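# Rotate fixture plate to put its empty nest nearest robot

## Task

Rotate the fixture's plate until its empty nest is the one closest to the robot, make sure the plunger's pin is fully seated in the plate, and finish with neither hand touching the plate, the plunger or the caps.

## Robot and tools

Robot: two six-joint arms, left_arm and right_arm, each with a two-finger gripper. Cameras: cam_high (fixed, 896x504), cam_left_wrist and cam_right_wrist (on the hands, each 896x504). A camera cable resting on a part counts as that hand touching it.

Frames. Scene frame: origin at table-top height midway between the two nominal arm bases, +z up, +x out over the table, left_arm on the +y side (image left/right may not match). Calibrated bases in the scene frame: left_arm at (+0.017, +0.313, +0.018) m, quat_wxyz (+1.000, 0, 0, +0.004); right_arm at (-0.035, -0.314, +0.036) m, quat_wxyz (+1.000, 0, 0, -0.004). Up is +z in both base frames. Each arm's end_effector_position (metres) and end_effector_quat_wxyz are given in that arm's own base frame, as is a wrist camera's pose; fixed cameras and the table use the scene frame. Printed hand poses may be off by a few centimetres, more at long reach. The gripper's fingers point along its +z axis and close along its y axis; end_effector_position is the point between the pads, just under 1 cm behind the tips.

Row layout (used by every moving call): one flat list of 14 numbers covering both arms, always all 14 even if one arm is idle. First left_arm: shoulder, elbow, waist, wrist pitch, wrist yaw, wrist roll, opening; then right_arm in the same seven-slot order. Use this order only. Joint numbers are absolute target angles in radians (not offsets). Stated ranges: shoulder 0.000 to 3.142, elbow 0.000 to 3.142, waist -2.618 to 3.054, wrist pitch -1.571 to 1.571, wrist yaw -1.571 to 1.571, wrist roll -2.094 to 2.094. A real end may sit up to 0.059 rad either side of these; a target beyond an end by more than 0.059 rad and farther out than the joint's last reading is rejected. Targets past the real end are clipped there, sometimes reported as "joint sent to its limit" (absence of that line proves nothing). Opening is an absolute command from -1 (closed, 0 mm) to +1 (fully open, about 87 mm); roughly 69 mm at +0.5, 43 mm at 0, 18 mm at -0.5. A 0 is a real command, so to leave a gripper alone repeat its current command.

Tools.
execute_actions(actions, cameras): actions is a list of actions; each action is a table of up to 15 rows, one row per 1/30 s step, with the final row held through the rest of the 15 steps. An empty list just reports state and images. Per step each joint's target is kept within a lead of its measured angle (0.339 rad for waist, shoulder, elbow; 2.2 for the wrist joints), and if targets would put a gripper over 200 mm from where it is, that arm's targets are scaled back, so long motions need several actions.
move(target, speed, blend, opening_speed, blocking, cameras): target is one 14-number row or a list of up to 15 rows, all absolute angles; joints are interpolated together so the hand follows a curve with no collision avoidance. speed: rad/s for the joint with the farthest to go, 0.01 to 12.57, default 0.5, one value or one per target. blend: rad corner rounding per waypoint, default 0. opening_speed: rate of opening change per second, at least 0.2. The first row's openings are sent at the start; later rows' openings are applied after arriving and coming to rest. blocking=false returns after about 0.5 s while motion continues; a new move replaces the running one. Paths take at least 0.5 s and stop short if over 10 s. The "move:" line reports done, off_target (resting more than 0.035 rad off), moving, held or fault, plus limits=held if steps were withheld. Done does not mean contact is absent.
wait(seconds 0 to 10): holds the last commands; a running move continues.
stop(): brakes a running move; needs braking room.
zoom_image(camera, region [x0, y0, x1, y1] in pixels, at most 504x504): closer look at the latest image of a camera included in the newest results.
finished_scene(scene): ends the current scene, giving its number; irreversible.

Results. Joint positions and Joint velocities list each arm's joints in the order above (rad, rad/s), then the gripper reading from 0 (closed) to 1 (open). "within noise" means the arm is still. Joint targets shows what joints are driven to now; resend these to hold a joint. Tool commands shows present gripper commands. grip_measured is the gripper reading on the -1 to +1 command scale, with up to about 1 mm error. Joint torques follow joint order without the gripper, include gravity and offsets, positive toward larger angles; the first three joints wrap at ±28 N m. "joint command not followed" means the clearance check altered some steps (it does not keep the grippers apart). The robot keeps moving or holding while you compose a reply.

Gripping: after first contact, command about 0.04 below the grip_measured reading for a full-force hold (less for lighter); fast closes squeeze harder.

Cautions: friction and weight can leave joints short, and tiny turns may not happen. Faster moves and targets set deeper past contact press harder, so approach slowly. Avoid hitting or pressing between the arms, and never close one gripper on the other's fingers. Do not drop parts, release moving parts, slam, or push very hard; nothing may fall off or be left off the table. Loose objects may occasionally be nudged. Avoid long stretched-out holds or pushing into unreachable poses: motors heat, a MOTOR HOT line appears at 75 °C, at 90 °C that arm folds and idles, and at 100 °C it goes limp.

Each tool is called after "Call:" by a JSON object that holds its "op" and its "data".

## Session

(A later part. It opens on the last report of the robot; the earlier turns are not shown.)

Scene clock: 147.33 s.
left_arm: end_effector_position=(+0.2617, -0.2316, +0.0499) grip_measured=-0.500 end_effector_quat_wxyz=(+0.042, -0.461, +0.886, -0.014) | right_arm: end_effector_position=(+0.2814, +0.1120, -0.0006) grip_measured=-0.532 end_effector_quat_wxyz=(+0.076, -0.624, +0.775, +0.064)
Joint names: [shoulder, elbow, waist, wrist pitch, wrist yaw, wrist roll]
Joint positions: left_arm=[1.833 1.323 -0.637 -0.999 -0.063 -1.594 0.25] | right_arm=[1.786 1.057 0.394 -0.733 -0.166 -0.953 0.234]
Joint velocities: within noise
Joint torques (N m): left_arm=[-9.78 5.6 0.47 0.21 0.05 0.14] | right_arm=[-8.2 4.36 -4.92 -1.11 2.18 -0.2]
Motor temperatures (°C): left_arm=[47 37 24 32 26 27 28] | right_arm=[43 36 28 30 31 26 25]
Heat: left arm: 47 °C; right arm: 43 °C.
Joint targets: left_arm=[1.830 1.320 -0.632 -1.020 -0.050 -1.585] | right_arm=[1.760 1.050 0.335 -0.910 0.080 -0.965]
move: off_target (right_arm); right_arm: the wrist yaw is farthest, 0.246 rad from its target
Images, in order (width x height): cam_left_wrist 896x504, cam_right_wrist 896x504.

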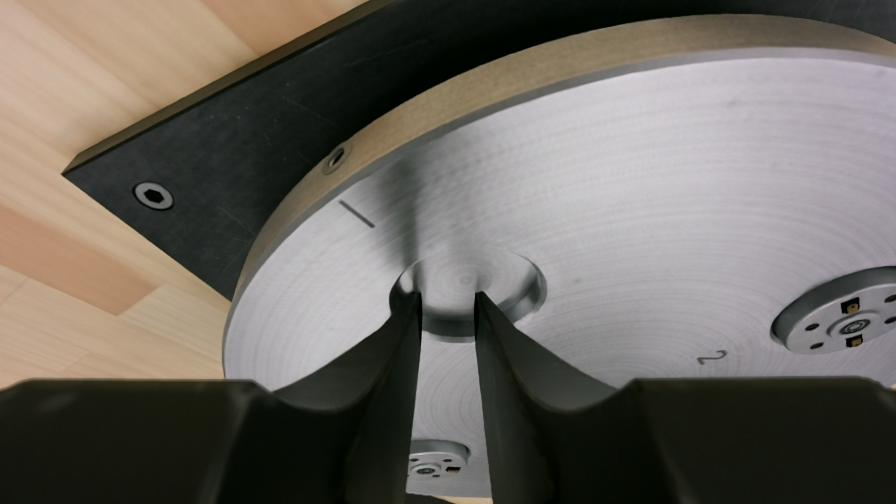

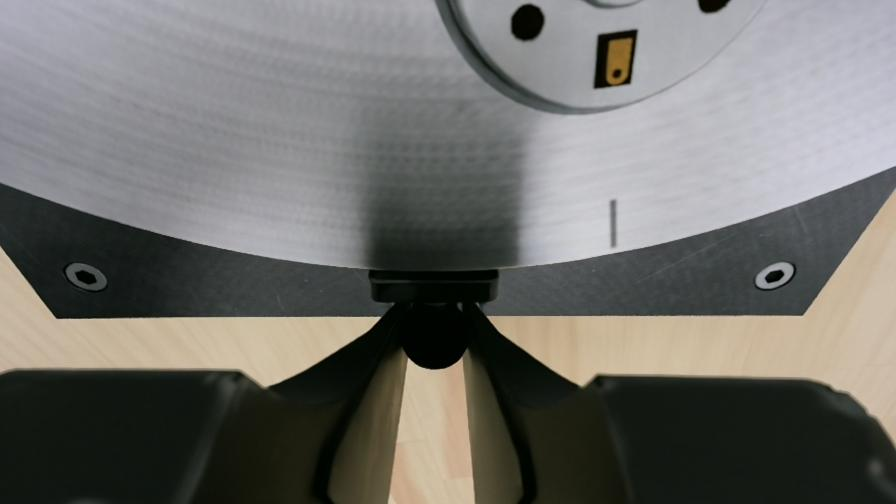

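Call:
{"op": "move", "data": {"target": [1.83, 1.305, -0.672, -1.065, -0.03, -1.585, -0.5, 1.76, 1.05, 0.335, -0.91, 0.08, -0.965, -0.85], "speed": 0.06, "cameras": ["cam_left_wrist", "cam_right_wrist"]}}

Scene clock: 151.67 s.
left_arm: end_effector_position=(+0.2387, -0.2331, +0.0478) grip_measured=-0.500 end_effector_quat_wxyz=(+0.013, -0.448, +0.894, +0.007) | right_arm: end_effector_position=(+0.2814, +0.1119, -0.0006) grip_measured=-0.532 end_effector_quat_wxyz=(+0.075, -0.624, +0.775, +0.064)
Joint names: [shoulder, elbow, waist, wrist pitch, wrist yaw, wrist roll]
Joint positions: left_arm=[1.833 1.312 -0.664 -1.05 -0.03 -1.593 0.25] | right_arm=[1.786 1.057 0.394 -0.733 -0.166 -0.953 0.234]
Joint velocities: within noise
Joint torques (N m): left_arm=[-9.65 5.11 -0.87 0.17 -0.06 0.12] | right_arm=[-8.21 4.33 -4.92 -1.1 2.17 -0.21]
Motor temperatures (°C): left_arm=[47 37 24 32 26 27 28] | right_arm=[43 36 28 30 32 26 25]
Heat: left arm: 47 °C; right arm: 43 °C.
Joint targets: left_arm=[1.830 1.305 -0.672 -1.065 -0.030 -1.585] | right_arm=[1.760 1.050 0.335 -0.910 0.080 -0.965]
move: off_target (right_arm); right_arm: the wrist yaw is farthest, 0.246 rad from its target
Images, in order (width x height): cam_left_wrist 896x504, cam_right_wrist 896x504.

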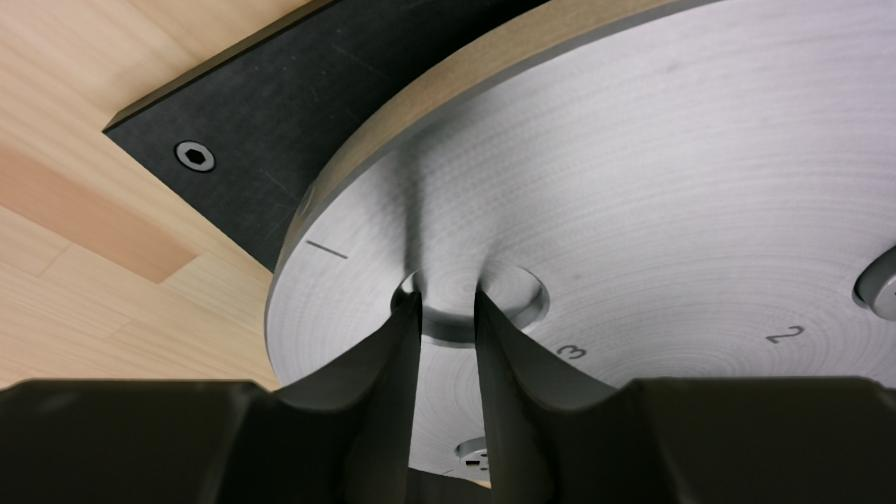

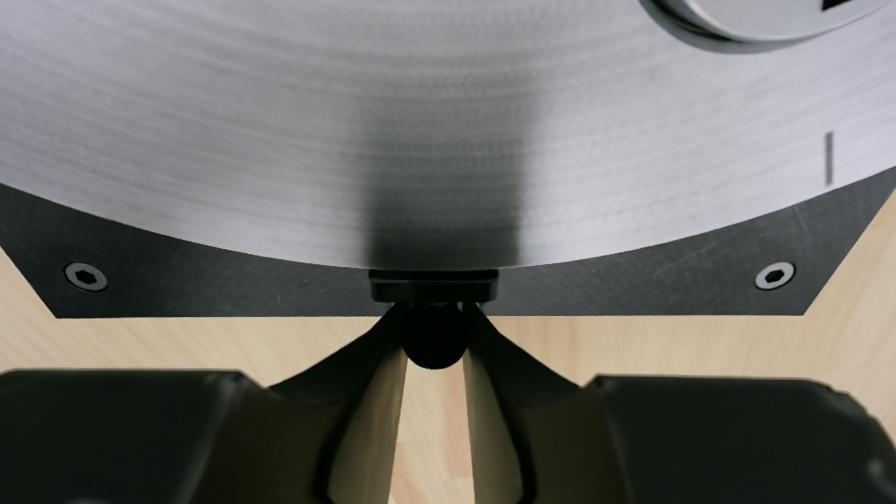

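Call:
{"op": "move", "data": {"target": [[1.79, 1.275, -0.743, -1.055, -0.02, -1.58, -0.5, 1.76, 1.05, 0.335, -0.91, 0.08, -0.965, -0.85], [1.82, 1.302, -0.822, -1.058, -0.02, -1.58, -0.5, 1.76, 1.05, 0.335, -0.91, 0.08, -0.965, -0.85]], "speed": 0.06, "cameras": ["cam_left_wrist", "cam_high"]}}

Scene clock: 154.87 s.
left_arm: end_effector_position=(+0.1961, -0.2623, +0.0476) grip_measured=-0.500 end_effector_quat_wxyz=(+0.008, -0.378, +0.926, +0.007) | right_arm: end_effector_position=(+0.2814, +0.1119, -0.0006) grip_measured=-0.532 end_effector_quat_wxyz=(+0.075, -0.624, +0.775, +0.064)
Joint names: [shoulder, elbow, waist, wrist pitch, wrist yaw, wrist roll]
Joint positions: left_arm=[1.817 1.289 -0.812 -1.049 -0.02 -1.588 0.25] | right_arm=[1.786 1.057 0.394 -0.733 -0.166 -0.953 0.234]
Joint velocities: within noise
Joint torques (N m): left_arm=[-8.85 7.19 -1.06 0.22 -0.05 0.11] | right_arm=[-8.21 4.34 -4.92 -1.1 2.18 -0.2]
Motor temperatures (°C): left_arm=[47 37 24 32 26 27 28] | right_arm=[43 36 28 30 33 26 25]
Heat: left arm: 47 °C; right arm: 43 °C.
Joint targets: left_arm=[1.820 1.302 -0.822 -1.058 -0.020 -1.580] | right_arm=[1.760 1.050 0.335 -0.910 0.080 -0.965]
move: off_target (right_arm); right_arm: the wrist yaw is farthest, 0.246 rad from its target
Images, in order (width x height): cam_high 896x504, cam_left_wrist 896x504.

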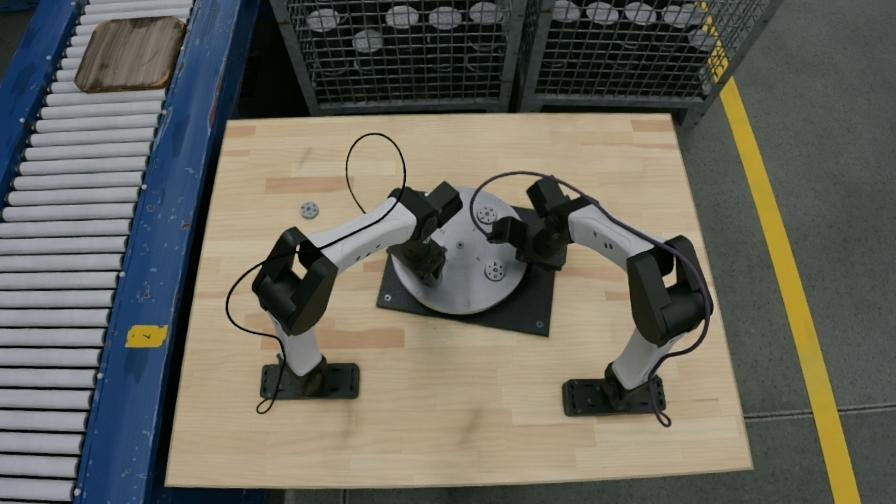

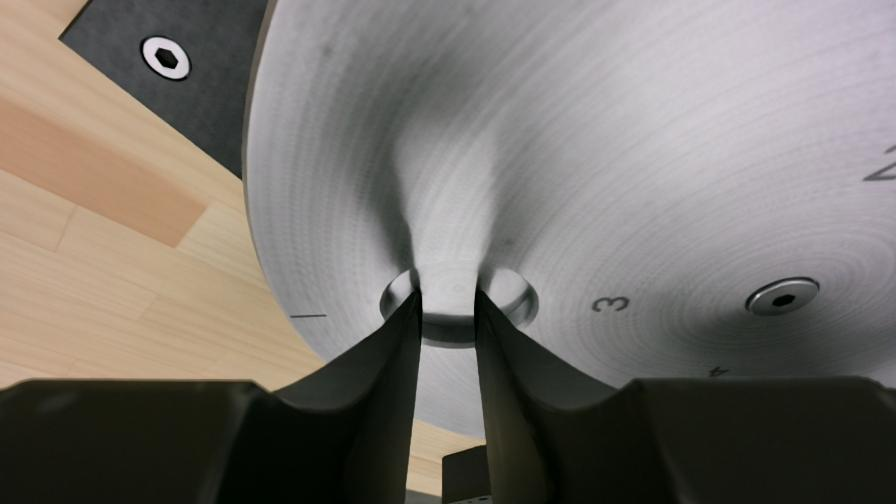

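Call:
{"op": "move", "data": {"target": [[1.878, 1.378, -0.888, -1.068, -0.02, -1.58, -0.5, 1.76, 1.05, 0.335, -0.91, 0.08, -0.965, -0.85]], "speed": 0.06, "cameras": ["cam_left_wrist", "cam_right_wrist"]}}

Scene clock: 158.07 s.
left_arm: end_effector_position=(+0.1883, -0.2837, +0.0487) grip_measured=-0.500 end_effector_quat_wxyz=(+0.009, -0.348, +0.937, +0.006) | right_arm: end_effector_position=(+0.2814, +0.1119, -0.0006) grip_measured=-0.532 end_effector_quat_wxyz=(+0.075, -0.624, +0.775, +0.064)
Joint names: [shoulder, elbow, waist, wrist pitch, wrist yaw, wrist roll]
Joint positions: left_arm=[1.863 1.353 -0.873 -1.066 -0.021 -1.585 0.25] | right_arm=[1.786 1.057 0.394 -0.733 -0.166 -0.953 0.234]
Joint velocities: within noise
Joint torques (N m): left_arm=[-8.09 8.36 -1.58 0.31 -0.03 0.09] | right_arm=[-8.21 4.33 -4.89 -1.1 2.18 -0.21]
Motor temperatures (°C): left_arm=[47 37 24 32 26 27 28] | right_arm=[44 36 28 30 33 26 25]
Heat: left arm: 47 °C; right arm: 44 °C.
Joint targets: left_arm=[1.878 1.378 -0.888 -1.068 -0.020 -1.580] | right_arm=[1.760 1.050 0.335 -0.910 0.080 -0.965]
move: off_target (right_arm); right_arm: the wrist yaw is farthest, 0.246 rad from its target
Images, in order (width x height): cam_left_wrist 896x504, cam_right_wrist 896x504.

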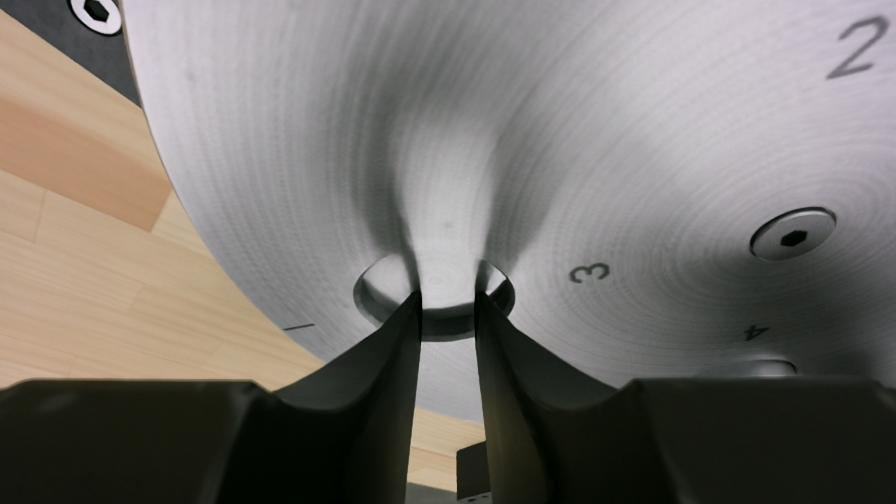

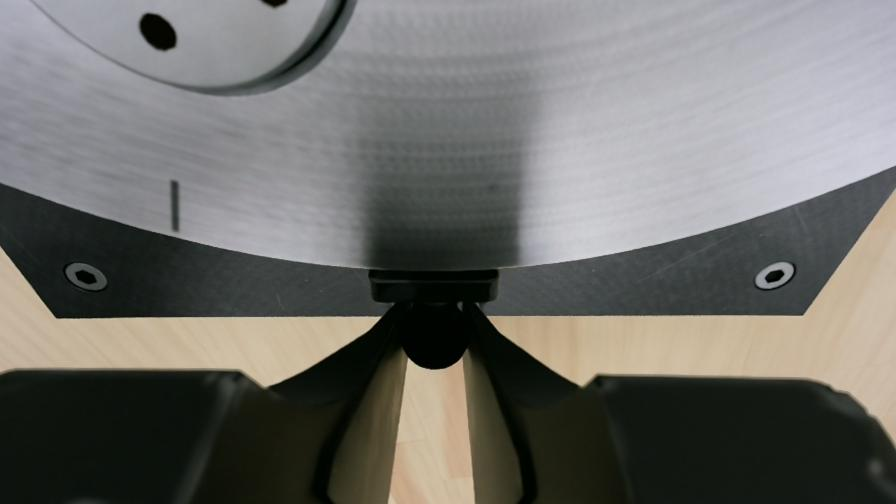

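Call:
{"op": "move", "data": {"target": [[1.909, 1.419, -0.921, -1.079, -0.02, -1.58, -0.5, 1.76, 1.05, 0.335, -0.91, 0.08, -0.965, -0.85]], "speed": 0.06, "cameras": ["cam_left_wrist", "cam_right_wrist"]}}

Scene clock: 159.60 s.
left_arm: end_effector_position=(+0.1857, -0.2946, +0.0495) grip_measured=-0.500 end_effector_quat_wxyz=(+0.009, -0.335, +0.942, +0.006) | right_arm: end_effector_position=(+0.2814, +0.1119, -0.0006) grip_measured=-0.532 end_effector_quat_wxyz=(+0.075, -0.625, +0.775, +0.064)
Joint names: [shoulder, elbow, waist, wrist pitch, wrist yaw, wrist roll]
Joint positions: left_arm=[1.892 1.394 -0.899 -1.08 -0.021 -1.583 0.25] | right_arm=[1.786 1.057 0.394 -0.733 -0.166 -0.954 0.234]
Joint velocities: within noise
Joint torques (N m): left_arm=[-8.18 8.36 -2.29 0.32 -0.04 0.07] | right_arm=[-8.2 4.34 -4.9 -1.1 2.18 -0.19]
Motor temperatures (°C): left_arm=[47 37 24 31 25 27 28] | right_arm=[44 36 28 30 33 26 25]
Heat: left arm: 47 °C; right arm: 44 °C.
Joint targets: left_arm=[1.909 1.419 -0.921 -1.079 -0.020 -1.580] | right_arm=[1.760 1.050 0.335 -0.910 0.080 -0.965]
move: off_target (right_arm); right_arm: the wrist yaw is farthest, 0.246 rad from its target
Images, in order (width x height): cam_left_wrist 896x504, cam_right_wrist 896x504.

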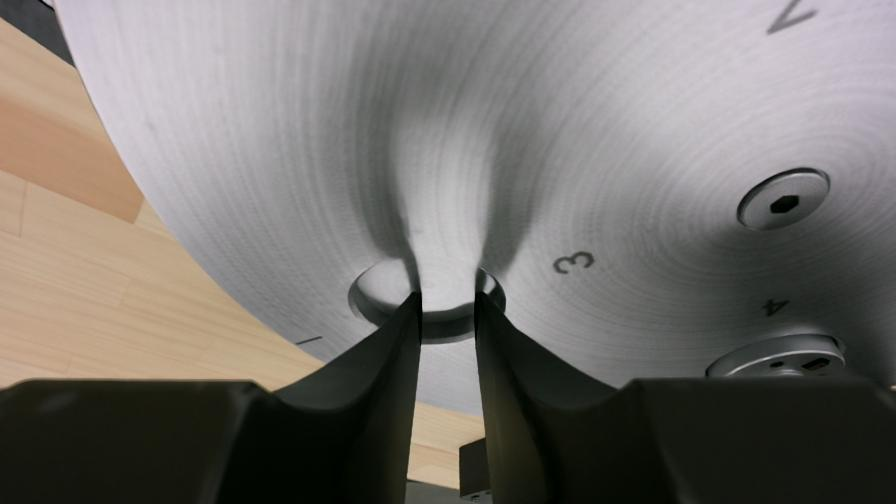

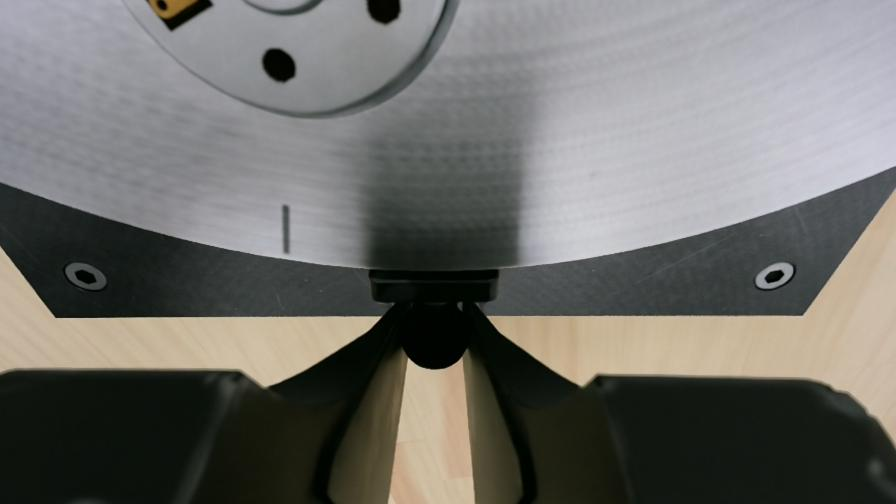

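Call:
{"op": "move", "data": {"target": [[1.932, 1.448, -0.941, -1.088, -0.02, -1.58, -0.5, 1.76, 1.05, 0.335, -0.91, 0.08, -0.965, -0.85]], "speed": 0.05, "cameras": ["cam_left_wrist", "cam_right_wrist"]}}

Scene clock: 161.07 s.
left_arm: end_effector_position=(+0.1847, -0.3011, +0.0495) grip_measured=-0.500 end_effector_quat_wxyz=(+0.008, -0.329, +0.944, +0.008) | right_arm: end_effector_position=(+0.2814, +0.1118, -0.0006) grip_measured=-0.532 end_effector_quat_wxyz=(+0.075, -0.626, +0.774, +0.064)
Joint names: [shoulder, elbow, waist, wrist pitch, wrist yaw, wrist roll]
Joint positions: left_arm=[1.913 1.423 -0.913 -1.091 -0.021 -1.583 0.25] | right_arm=[1.786 1.057 0.394 -0.734 -0.166 -0.958 0.234]
Joint velocities: within noise
Joint torques (N m): left_arm=[-8.18 8.34 -2.96 0.34 -0.04 0.06] | right_arm=[-8.23 4.36 -4.92 -1.1 2.18 -0.16]
Motor temperatures (°C): left_arm=[47 38 24 31 25 27 28] | right_arm=[44 35 28 30 34 26 25]
Heat: left arm: 47 °C; right arm: 44 °C.
Joint targets: left_arm=[1.932 1.448 -0.941 -1.088 -0.020 -1.580] | right_arm=[1.760 1.050 0.335 -0.910 0.080 -0.965]
move: off_target (right_arm); right_arm: the wrist yaw is farthest, 0.246 rad from its target
Images, in order (width x height): cam_left_wrist 896x504, cam_right_wrist 896x504.

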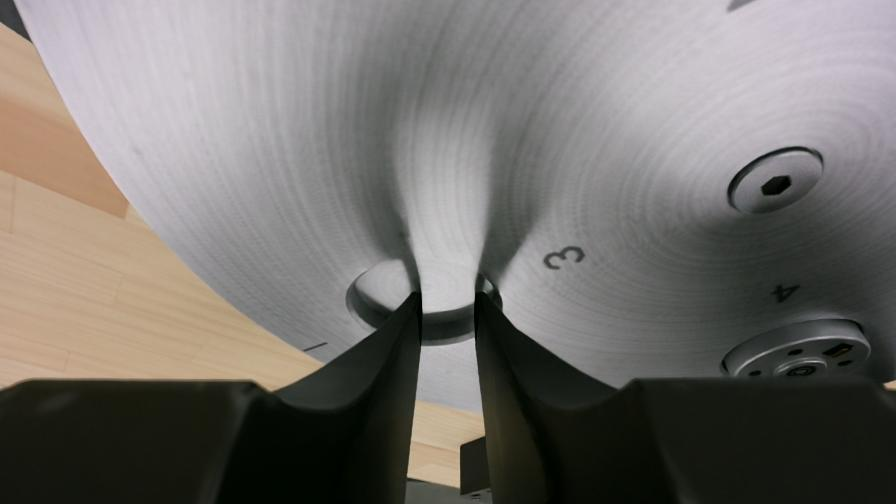

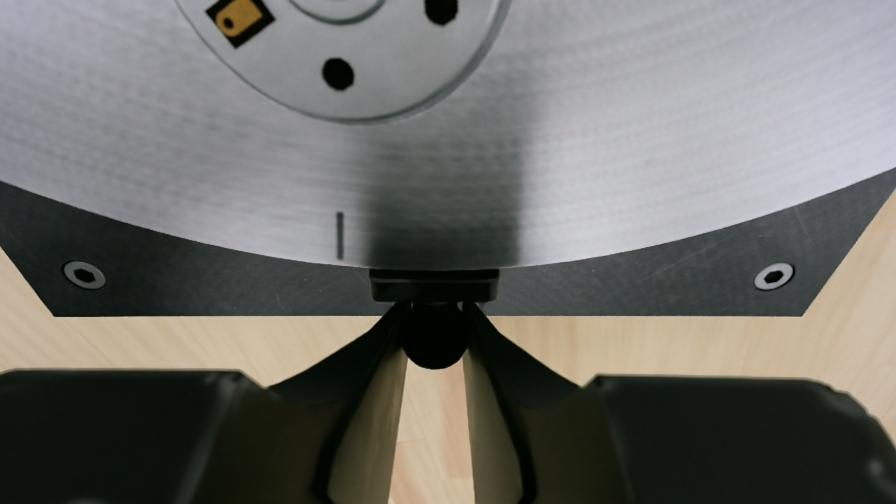

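Call:
{"op": "move", "data": {"target": [[1.949, 1.469, -0.957, -1.094, -0.02, -1.58, -0.5, 1.76, 1.05, 0.335, -0.91, 0.08, -0.965, -0.85]], "speed": 0.05, "cameras": ["cam_left_wrist", "cam_right_wrist"]}}

Scene clock: 162.67 s.
left_arm: end_effector_position=(+0.1833, -0.3057, +0.0496) grip_measured=-0.500 end_effector_quat_wxyz=(+0.008, -0.323, +0.946, +0.010) | right_arm: end_effector_position=(+0.2813, +0.1117, -0.0007) grip_measured=-0.532 end_effector_quat_wxyz=(+0.075, -0.626, +0.773, +0.064)
Joint names: [shoulder, elbow, waist, wrist pitch, wrist yaw, wrist roll]
Joint positions: left_arm=[1.928 1.445 -0.924 -1.1 -0.021 -1.583 0.25] | right_arm=[1.786 1.057 0.394 -0.734 -0.166 -0.959 0.234]
Joint velocities: within noise
Joint torques (N m): left_arm=[-8.18 8.34 -3.45 0.38 -0.03 0.07] | right_arm=[-8.18 4.36 -4.9 -1.09 2.18 -0.14]
Motor temperatures (°C): left_arm=[47 38 24 31 25 27 28] | right_arm=[44 35 28 30 34 26 25]
Heat: left arm: 47 °C; right arm: 44 °C.
Joint targets: left_arm=[1.949 1.469 -0.957 -1.094 -0.020 -1.580] | right_arm=[1.760 1.050 0.335 -0.910 0.080 -0.965]
move: off_target (right_arm); right_arm: the wrist yaw is farthest, 0.246 rad from its target
Images, in order (width x height): cam_left_wrist 896x504, cam_right_wrist 896x504.

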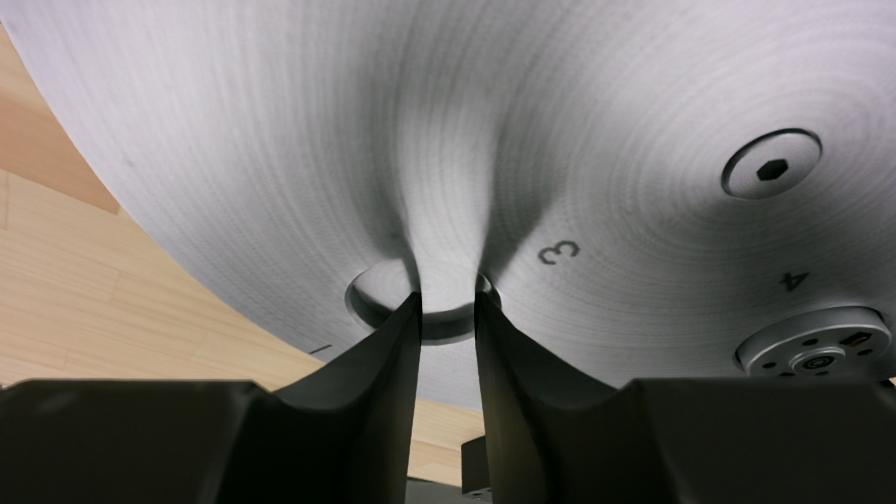

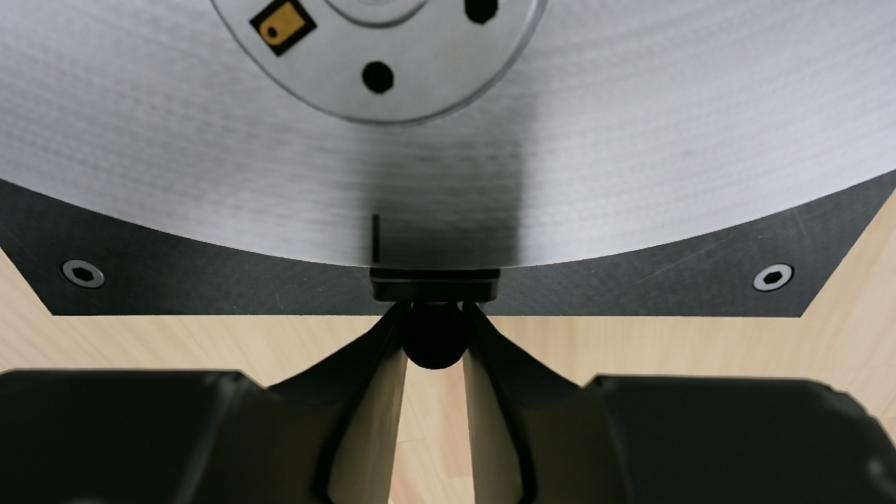

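Call:
{"op": "move", "data": {"target": [[1.945, 1.466, -0.942, -1.094, -0.02, -1.58, -0.5, 1.76, 1.05, 0.325, -0.96, 0.13, -0.965, -0.85]], "speed": 0.1, "cameras": ["cam_right_wrist"]}}

Call:
{"op": "zoom_image", "data": {"camera": "cam_right_wrist", "region": [340, 200, 540, 380]}}

Scene clock: 164.13 s.
left_arm: end_effector_position=(+0.1833, -0.3057, +0.0496) grip_measured=-0.500 end_effector_quat_wxyz=(+0.008, -0.323, +0.946, +0.010) | right_arm: end_effector_position=(+0.2808, +0.1104, -0.0006) grip_measured=-0.532 end_effector_quat_wxyz=(+0.072, -0.627, +0.774, +0.062)
Joint names: [shoulder, elbow, waist, wrist pitch, wrist yaw, wrist roll]
Joint positions: left_arm=[1.928 1.445 -0.924 -1.1 -0.021 -1.583 0.25] | right_arm=[1.786 1.057 0.394 -0.738 -0.16 -0.96 0.234]
Joint velocities: within noise
Joint torques (N m): left_arm=[-8.61 8.02 -1.91 0.38 -0.04 0.06] | right_arm=[-8.2 4.33 -5.65 -1.55 2.59 -0.13]
Motor temperatures (°C): left_arm=[47 38 24 31 25 27 28] | right_arm=[44 35 28 30 34 26 25]
Heat: left arm: 47 °C; right arm: 44 °C.
Joint targets: left_arm=[1.945 1.466 -0.942 -1.094 -0.020 -1.580] | right_arm=[1.760 1.050 0.325 -0.960 0.130 -0.965]
move: off_target (right_arm); right_arm: the wrist yaw is farthest, 0.290 rad from its target
Images, in order (width x height): cam_right_wrist 896x504.

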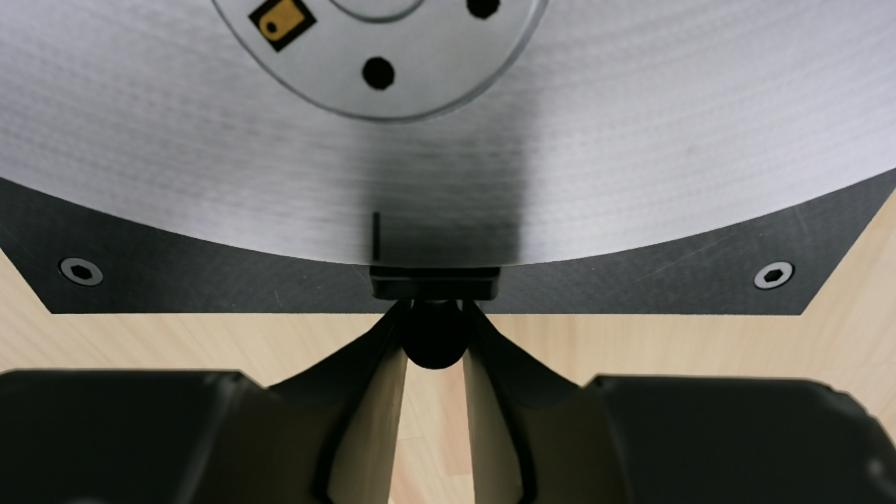

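Scaled by 2.520 from the camera's 896x504 image, which has a finer 1280x720 frame.

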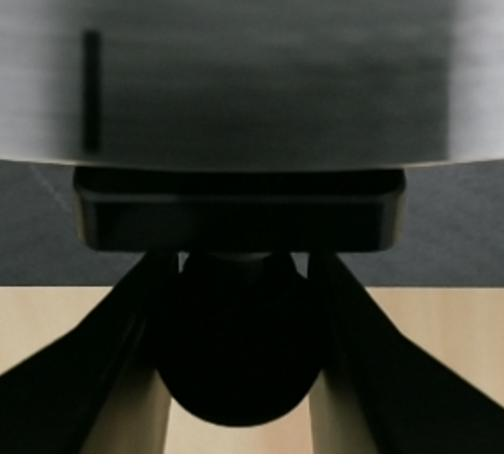

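Call:
{"op": "move", "data": {"target": [[1.893, 1.41, -0.948, -1.085, -0.02, -1.58, -0.5, 1.76, 1.05, 0.328, -0.94, 0.11, -0.965, -0.85]], "speed": 0.05, "cameras": ["cam_left_wrist", "cam_right_wrist"]}}

Scene clock: 167.20 s.
left_arm: end_effector_position=(+0.1808, -0.3029, +0.0475) grip_measured=-0.500 end_effector_quat_wxyz=(+0.007, -0.323, +0.946, +0.010) | right_arm: end_effector_position=(+0.2809, +0.1103, -0.0006) grip_measured=-0.532 end_effector_quat_wxyz=(+0.072, -0.628, +0.773, +0.062)
Joint names: [shoulder, elbow, waist, wrist pitch, wrist yaw, wrist roll]
Joint positions: left_arm=[1.918 1.421 -0.924 -1.089 -0.02 -1.583 0.25] | right_arm=[1.786 1.057 0.394 -0.738 -0.16 -0.962 0.234]
Joint velocities: within noise
Joint torques (N m): left_arm=[-12.6 4.72 -2.55 0.34 -0.06 0.08] | right_arm=[-8.2 4.33 -5.45 -1.35 2.41 -0.11]
Motor temperatures (°C): left_arm=[47 38 24 31 25 27 28] | right_arm=[44 35 28 30 35 26 25]
Heat: left arm: 47 °C; right arm: 44 °C.
Joint targets: left_arm=[1.893 1.410 -0.948 -1.085 -0.020 -1.580] | right_arm=[1.760 1.050 0.328 -0.940 0.110 -0.965]
move: off_target (right_arm); right_arm: the wrist yaw is farthest, 0.270 rad from its target
Images, in order (width x height): cam_left_wrist 896x504, cam_right_wrist 896x504.

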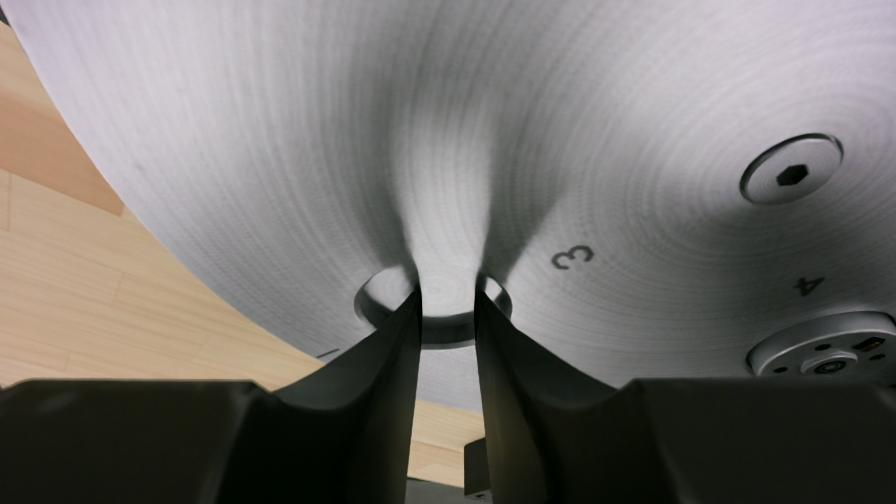

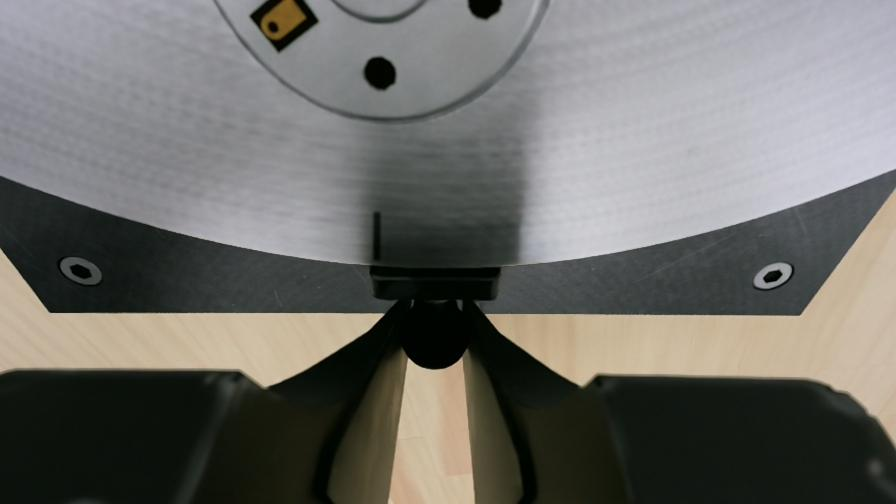

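Call:
{"op": "move", "data": {"target": [[1.9, 1.448, -0.972, -1.085, -0.02, -1.58, -0.5, 1.76, 1.05, 0.328, -0.94, 0.11, -0.965, -0.85]], "speed": 0.05, "cameras": ["cam_left_wrist", "cam_right_wrist"]}}

Scene clock: 168.80 s.
left_arm: end_effector_position=(+0.1777, -0.3053, +0.0478) grip_measured=-0.500 end_effector_quat_wxyz=(+0.007, -0.318, +0.948, +0.009) | right_arm: end_effector_position=(+0.2810, +0.1104, -0.0006) grip_measured=-0.532 end_effector_quat_wxyz=(+0.073, -0.629, +0.771, +0.062)
Joint names: [shoulder, elbow, waist, wrist pitch, wrist yaw, wrist roll]
Joint positions: left_arm=[1.918 1.423 -0.935 -1.089 -0.02 -1.583 0.25] | right_arm=[1.786 1.057 0.394 -0.738 -0.16 -0.966 0.234]
Joint velocities: within noise
Joint torques (N m): left_arm=[-11.89 8.36 -3.79 0.34 -0.05 0.06] | right_arm=[-8.18 4.36 -5.45 -1.35 2.41 -0.03]
Motor temperatures (°C): left_arm=[48 38 24 31 25 27 28] | right_arm=[44 35 28 30 35 26 25]
Heat: left arm: 48 °C; right arm: 44 °C.
Joint targets: left_arm=[1.900 1.448 -0.972 -1.085 -0.020 -1.580] | right_arm=[1.760 1.050 0.328 -0.940 0.110 -0.965]
move: off_target (left_arm, right_arm); left_arm: the waist is farthest, 0.037 rad from its target; right_arm: the wrist yaw is farthest, 0.270 rad from its target
Images, in order (width x height): cam_left_wrist 896x504, cam_right_wrist 896x504.

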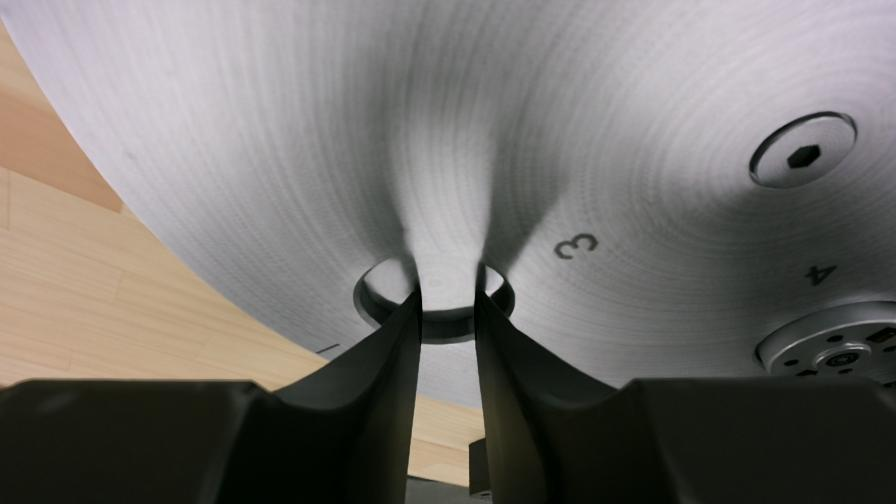

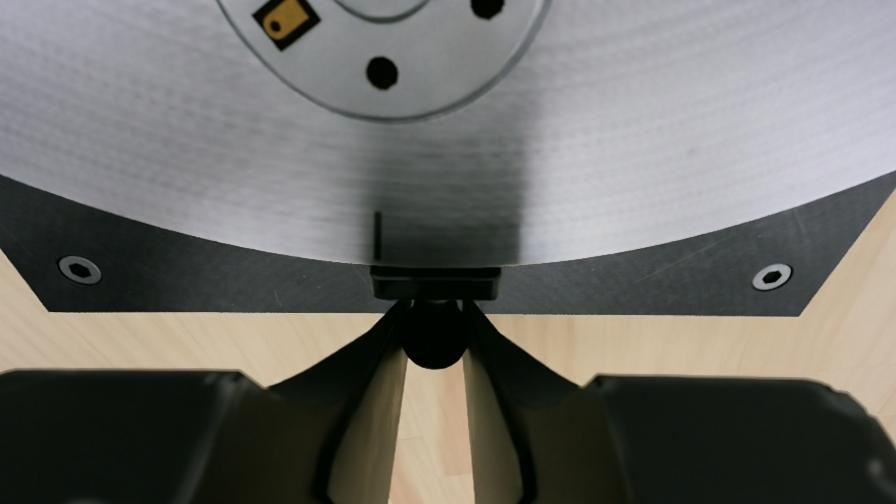

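Call:
{"op": "wait", "data": {"seconds": 0, "cameras": ["cam_high"]}}

Call:
{"op": "zoom_image", "data": {"camera": "cam_high", "region": [360, 140, 600, 350]}}

Scene clock: 169.30 s.
left_arm: end_effector_position=(+0.1777, -0.3053, +0.0478) grip_measured=-0.500 end_effector_quat_wxyz=(+0.007, -0.318, +0.948, +0.009) | right_arm: end_effector_position=(+0.2811, +0.1104, -0.0006) grip_measured=-0.532 end_effector_quat_wxyz=(+0.073, -0.629, +0.771, +0.062)
Joint names: [shoulder, elbow, waist, wrist pitch, wrist yaw, wrist roll]
Joint positions: left_arm=[1.918 1.423 -0.935 -1.089 -0.02 -1.583 0.25] | right_arm=[1.786 1.057 0.394 -0.738 -0.16 -0.967 0.234]
Joint velocities: within noise
Joint torques (N m): left_arm=[-11.89 8.38 -3.78 0.34 -0.05 0.06] | right_arm=[-8.21 4.36 -5.44 -1.36 2.41 -0.05]
Motor temperatures (°C): left_arm=[48 38 24 31 25 27 28] | right_arm=[44 35 28 30 35 26 25]
Heat: left arm: 48 °C; right arm: 44 °C.
Joint targets: left_arm=[1.900 1.448 -0.972 -1.085 -0.020 -1.580] | right_arm=[1.760 1.050 0.328 -0.940 0.110 -0.965]
Tool commands: left_gripper/opening=-0.5 right_gripper/opening=-0.85
Images, in order (width x height): cam_high 896x504.

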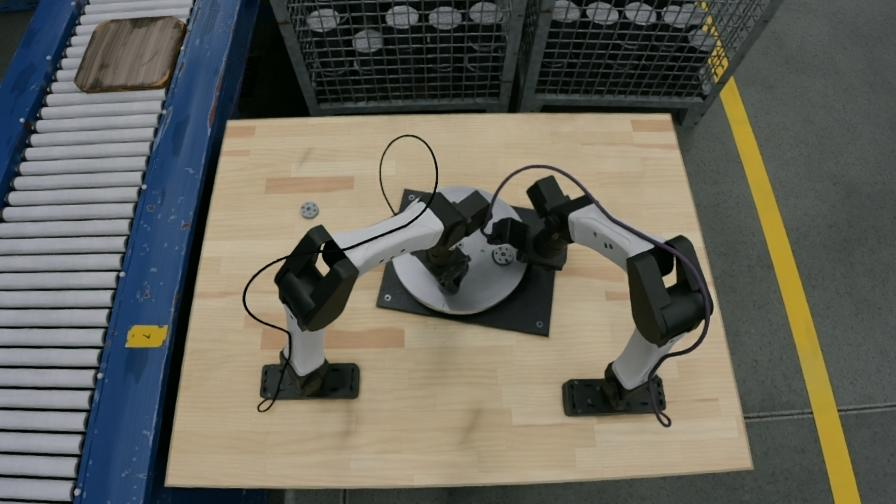

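Scaled by 2.100 from the camera's 896x504 image, which has a finer 1280x720 frame.

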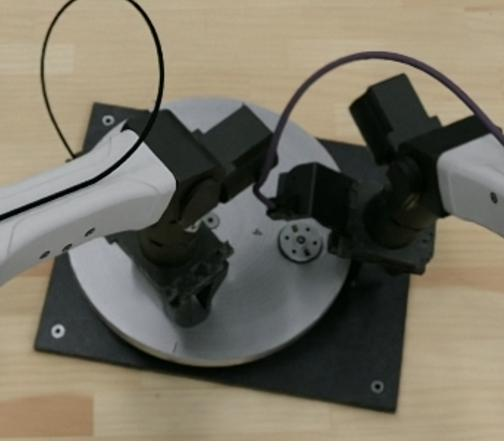

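Call:
{"op": "move", "data": {"target": [[1.9, 1.448, -0.915, -1.085, -0.02, -1.58, -0.5, 1.76, 1.05, 0.328, -0.94, 0.11, -0.965, -0.85], [1.9, 1.50, -0.90, -1.15, 0.0, -1.58, -0.9, 1.76, 1.05, 0.328, -0.94, 0.11, -0.965, -0.85]], "speed": 0.15, "opening_speed": 0.6, "cameras": ["cam_left_wrist", "cam_right_wrist", "cam_high"]}}

Scene clock: 173.20 s.
left_arm: end_effector_position=(+0.1874, -0.3017, +0.0608) grip_measured=-0.900 end_effector_quat_wxyz=(+0.001, -0.334, +0.943, +0.010) | right_arm: end_effector_position=(+0.2811, +0.1104, -0.0006) grip_measured=-0.532 end_effector_quat_wxyz=(+0.073, -0.629, +0.771, +0.062)
Joint names: [shoulder, elbow, waist, wrist pitch, wrist yaw, wrist roll]
Joint positions: left_arm=[1.918 1.474 -0.902 -1.144 -0.009 -1.583 0.05] | right_arm=[1.786 1.057 0.394 -0.738 -0.16 -0.967 0.234]
Joint velocities: within noise
Joint torques (N m): left_arm=[-11.92 8.53 0.1 0.23 0.04 0.06] | right_arm=[-8.2 4.34 -5.42 -1.36 2.41 -0.05]
Motor temperatures (°C): left_arm=[48 38 24 31 25 27 28] | right_arm=[44 35 29 30 36 26 25]
Heat: left arm: 48 °C; right arm: 44 °C.
Joint targets: left_arm=[1.900 1.500 -0.900 -1.150 0.000 -1.580] | right_arm=[1.760 1.050 0.328 -0.940 0.110 -0.965]
move: off_target (right_arm); right_arm: the wrist yaw is farthest, 0.270 rad from its target

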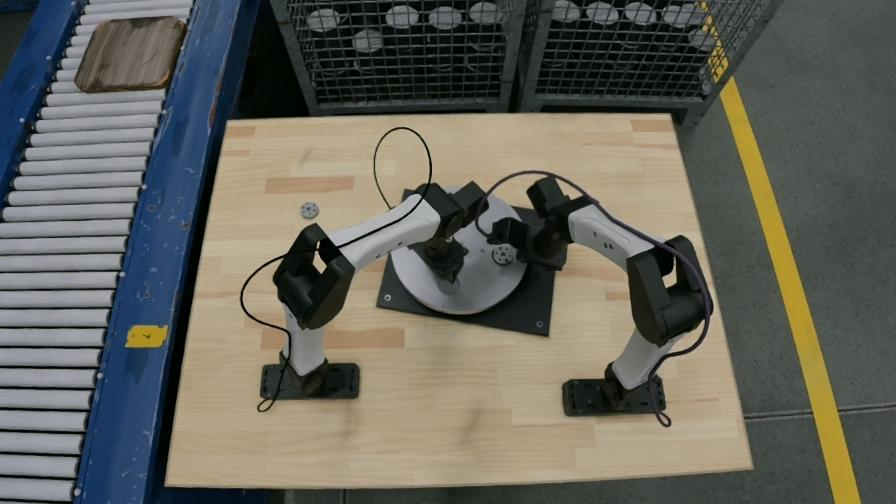

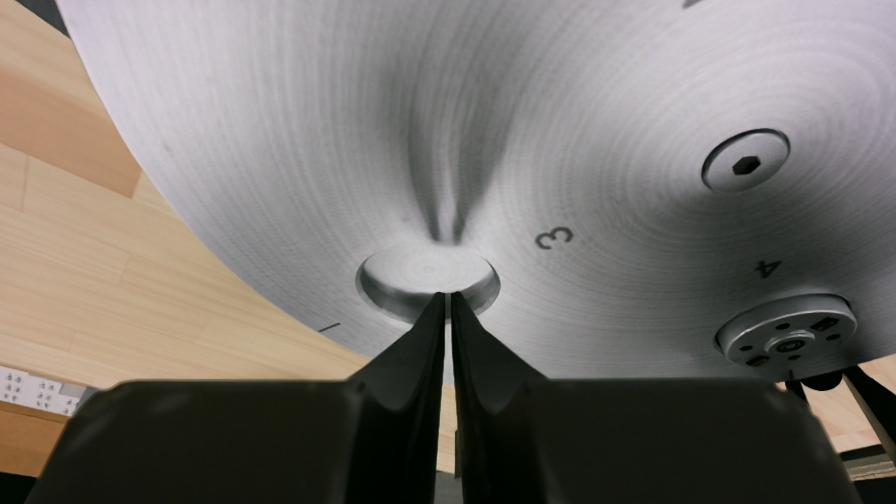

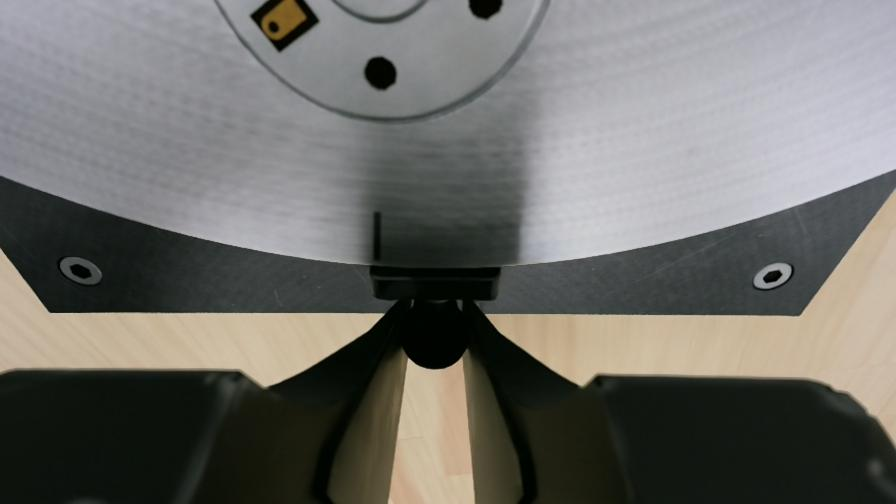

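Call:
{"op": "move", "data": {"target": [1.538, 0.992, -0.9026, -0.63, 0.0, -1.58, -0.9, 1.76, 1.05, 0.328, -0.94, 0.11, -0.965, -0.85], "speed": 0.3}}

Scene clock: 177.53 s.
left_arm: end_effector_position=(+0.1820, -0.2950, +0.0598) grip_measured=-0.900 end_effector_quat_wxyz=(+0.060, -0.330, +0.928, -0.163) | right_arm: end_effector_position=(+0.2808, +0.1104, -0.0006) grip_measured=-0.532 end_effector_quat_wxyz=(+0.072, -0.627, +0.774, +0.062)
Joint names: [shoulder, elbow, waist, wrist pitch, wrist yaw, wrist roll]
Joint positions: left_arm=[1.571 0.995 -0.902 -0.646 -0.009 -1.583 0.05] | right_arm=[1.786 1.057 0.394 -0.738 -0.16 -0.96 0.234]
Joint velocities: within noise
Joint torques (N m): left_arm=[-10.48 6.04 -0.13 1.12 0.04 0.1] | right_arm=[-8.21 4.33 -5.42 -1.36 2.41 -0.13]
Motor temperatures (°C): left_arm=[49 38 24 31 25 27 28] | right_arm=[44 35 29 30 36 26 25]
Heat: left arm: 49 °C; right arm: 44 °C.
Joint targets: left_arm=[1.538 0.992 -0.903 -0.630 0.000 -1.580] | right_arm=[1.760 1.050 0.328 -0.940 0.110 -0.965]
move: off_target (right_arm); right_arm: the wrist yaw is farthest, 0.270 rad from its target

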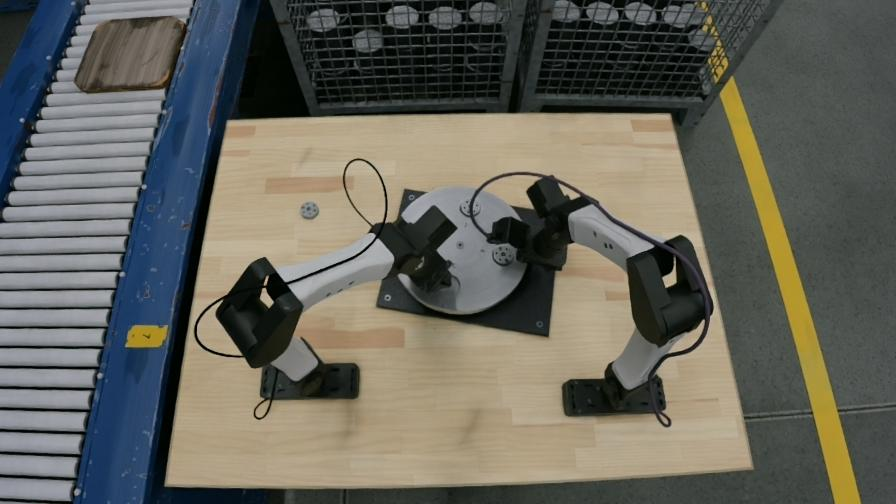

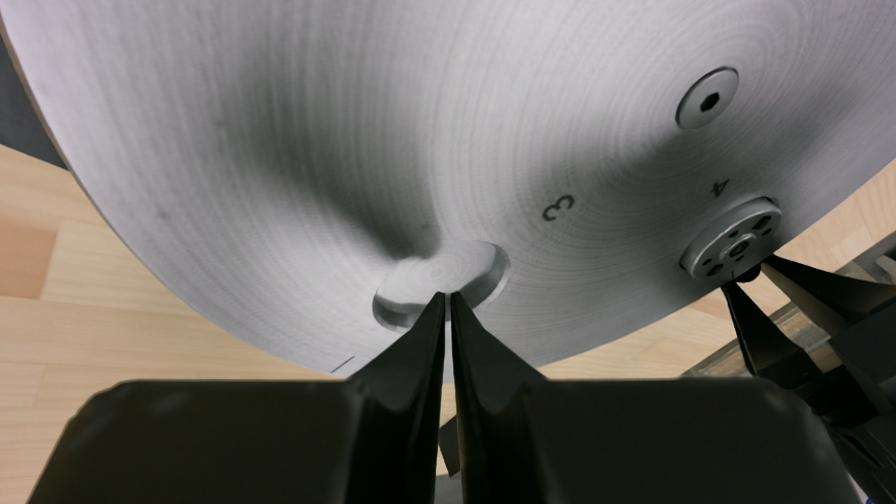

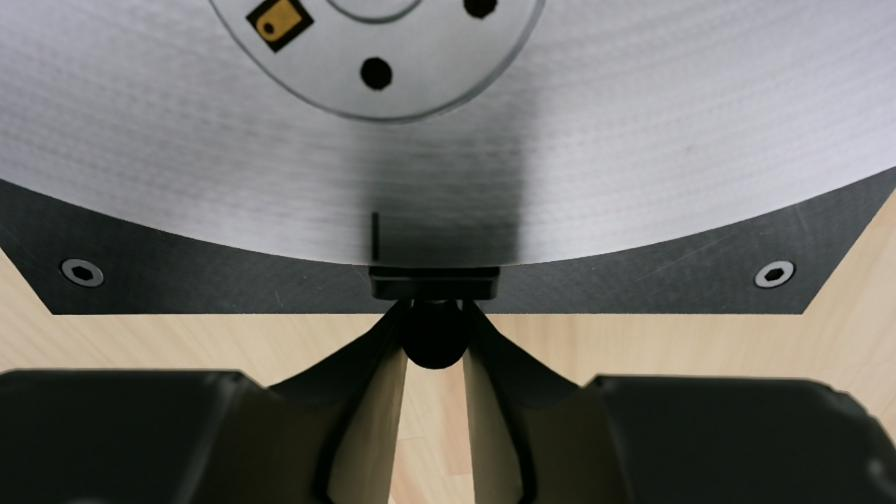

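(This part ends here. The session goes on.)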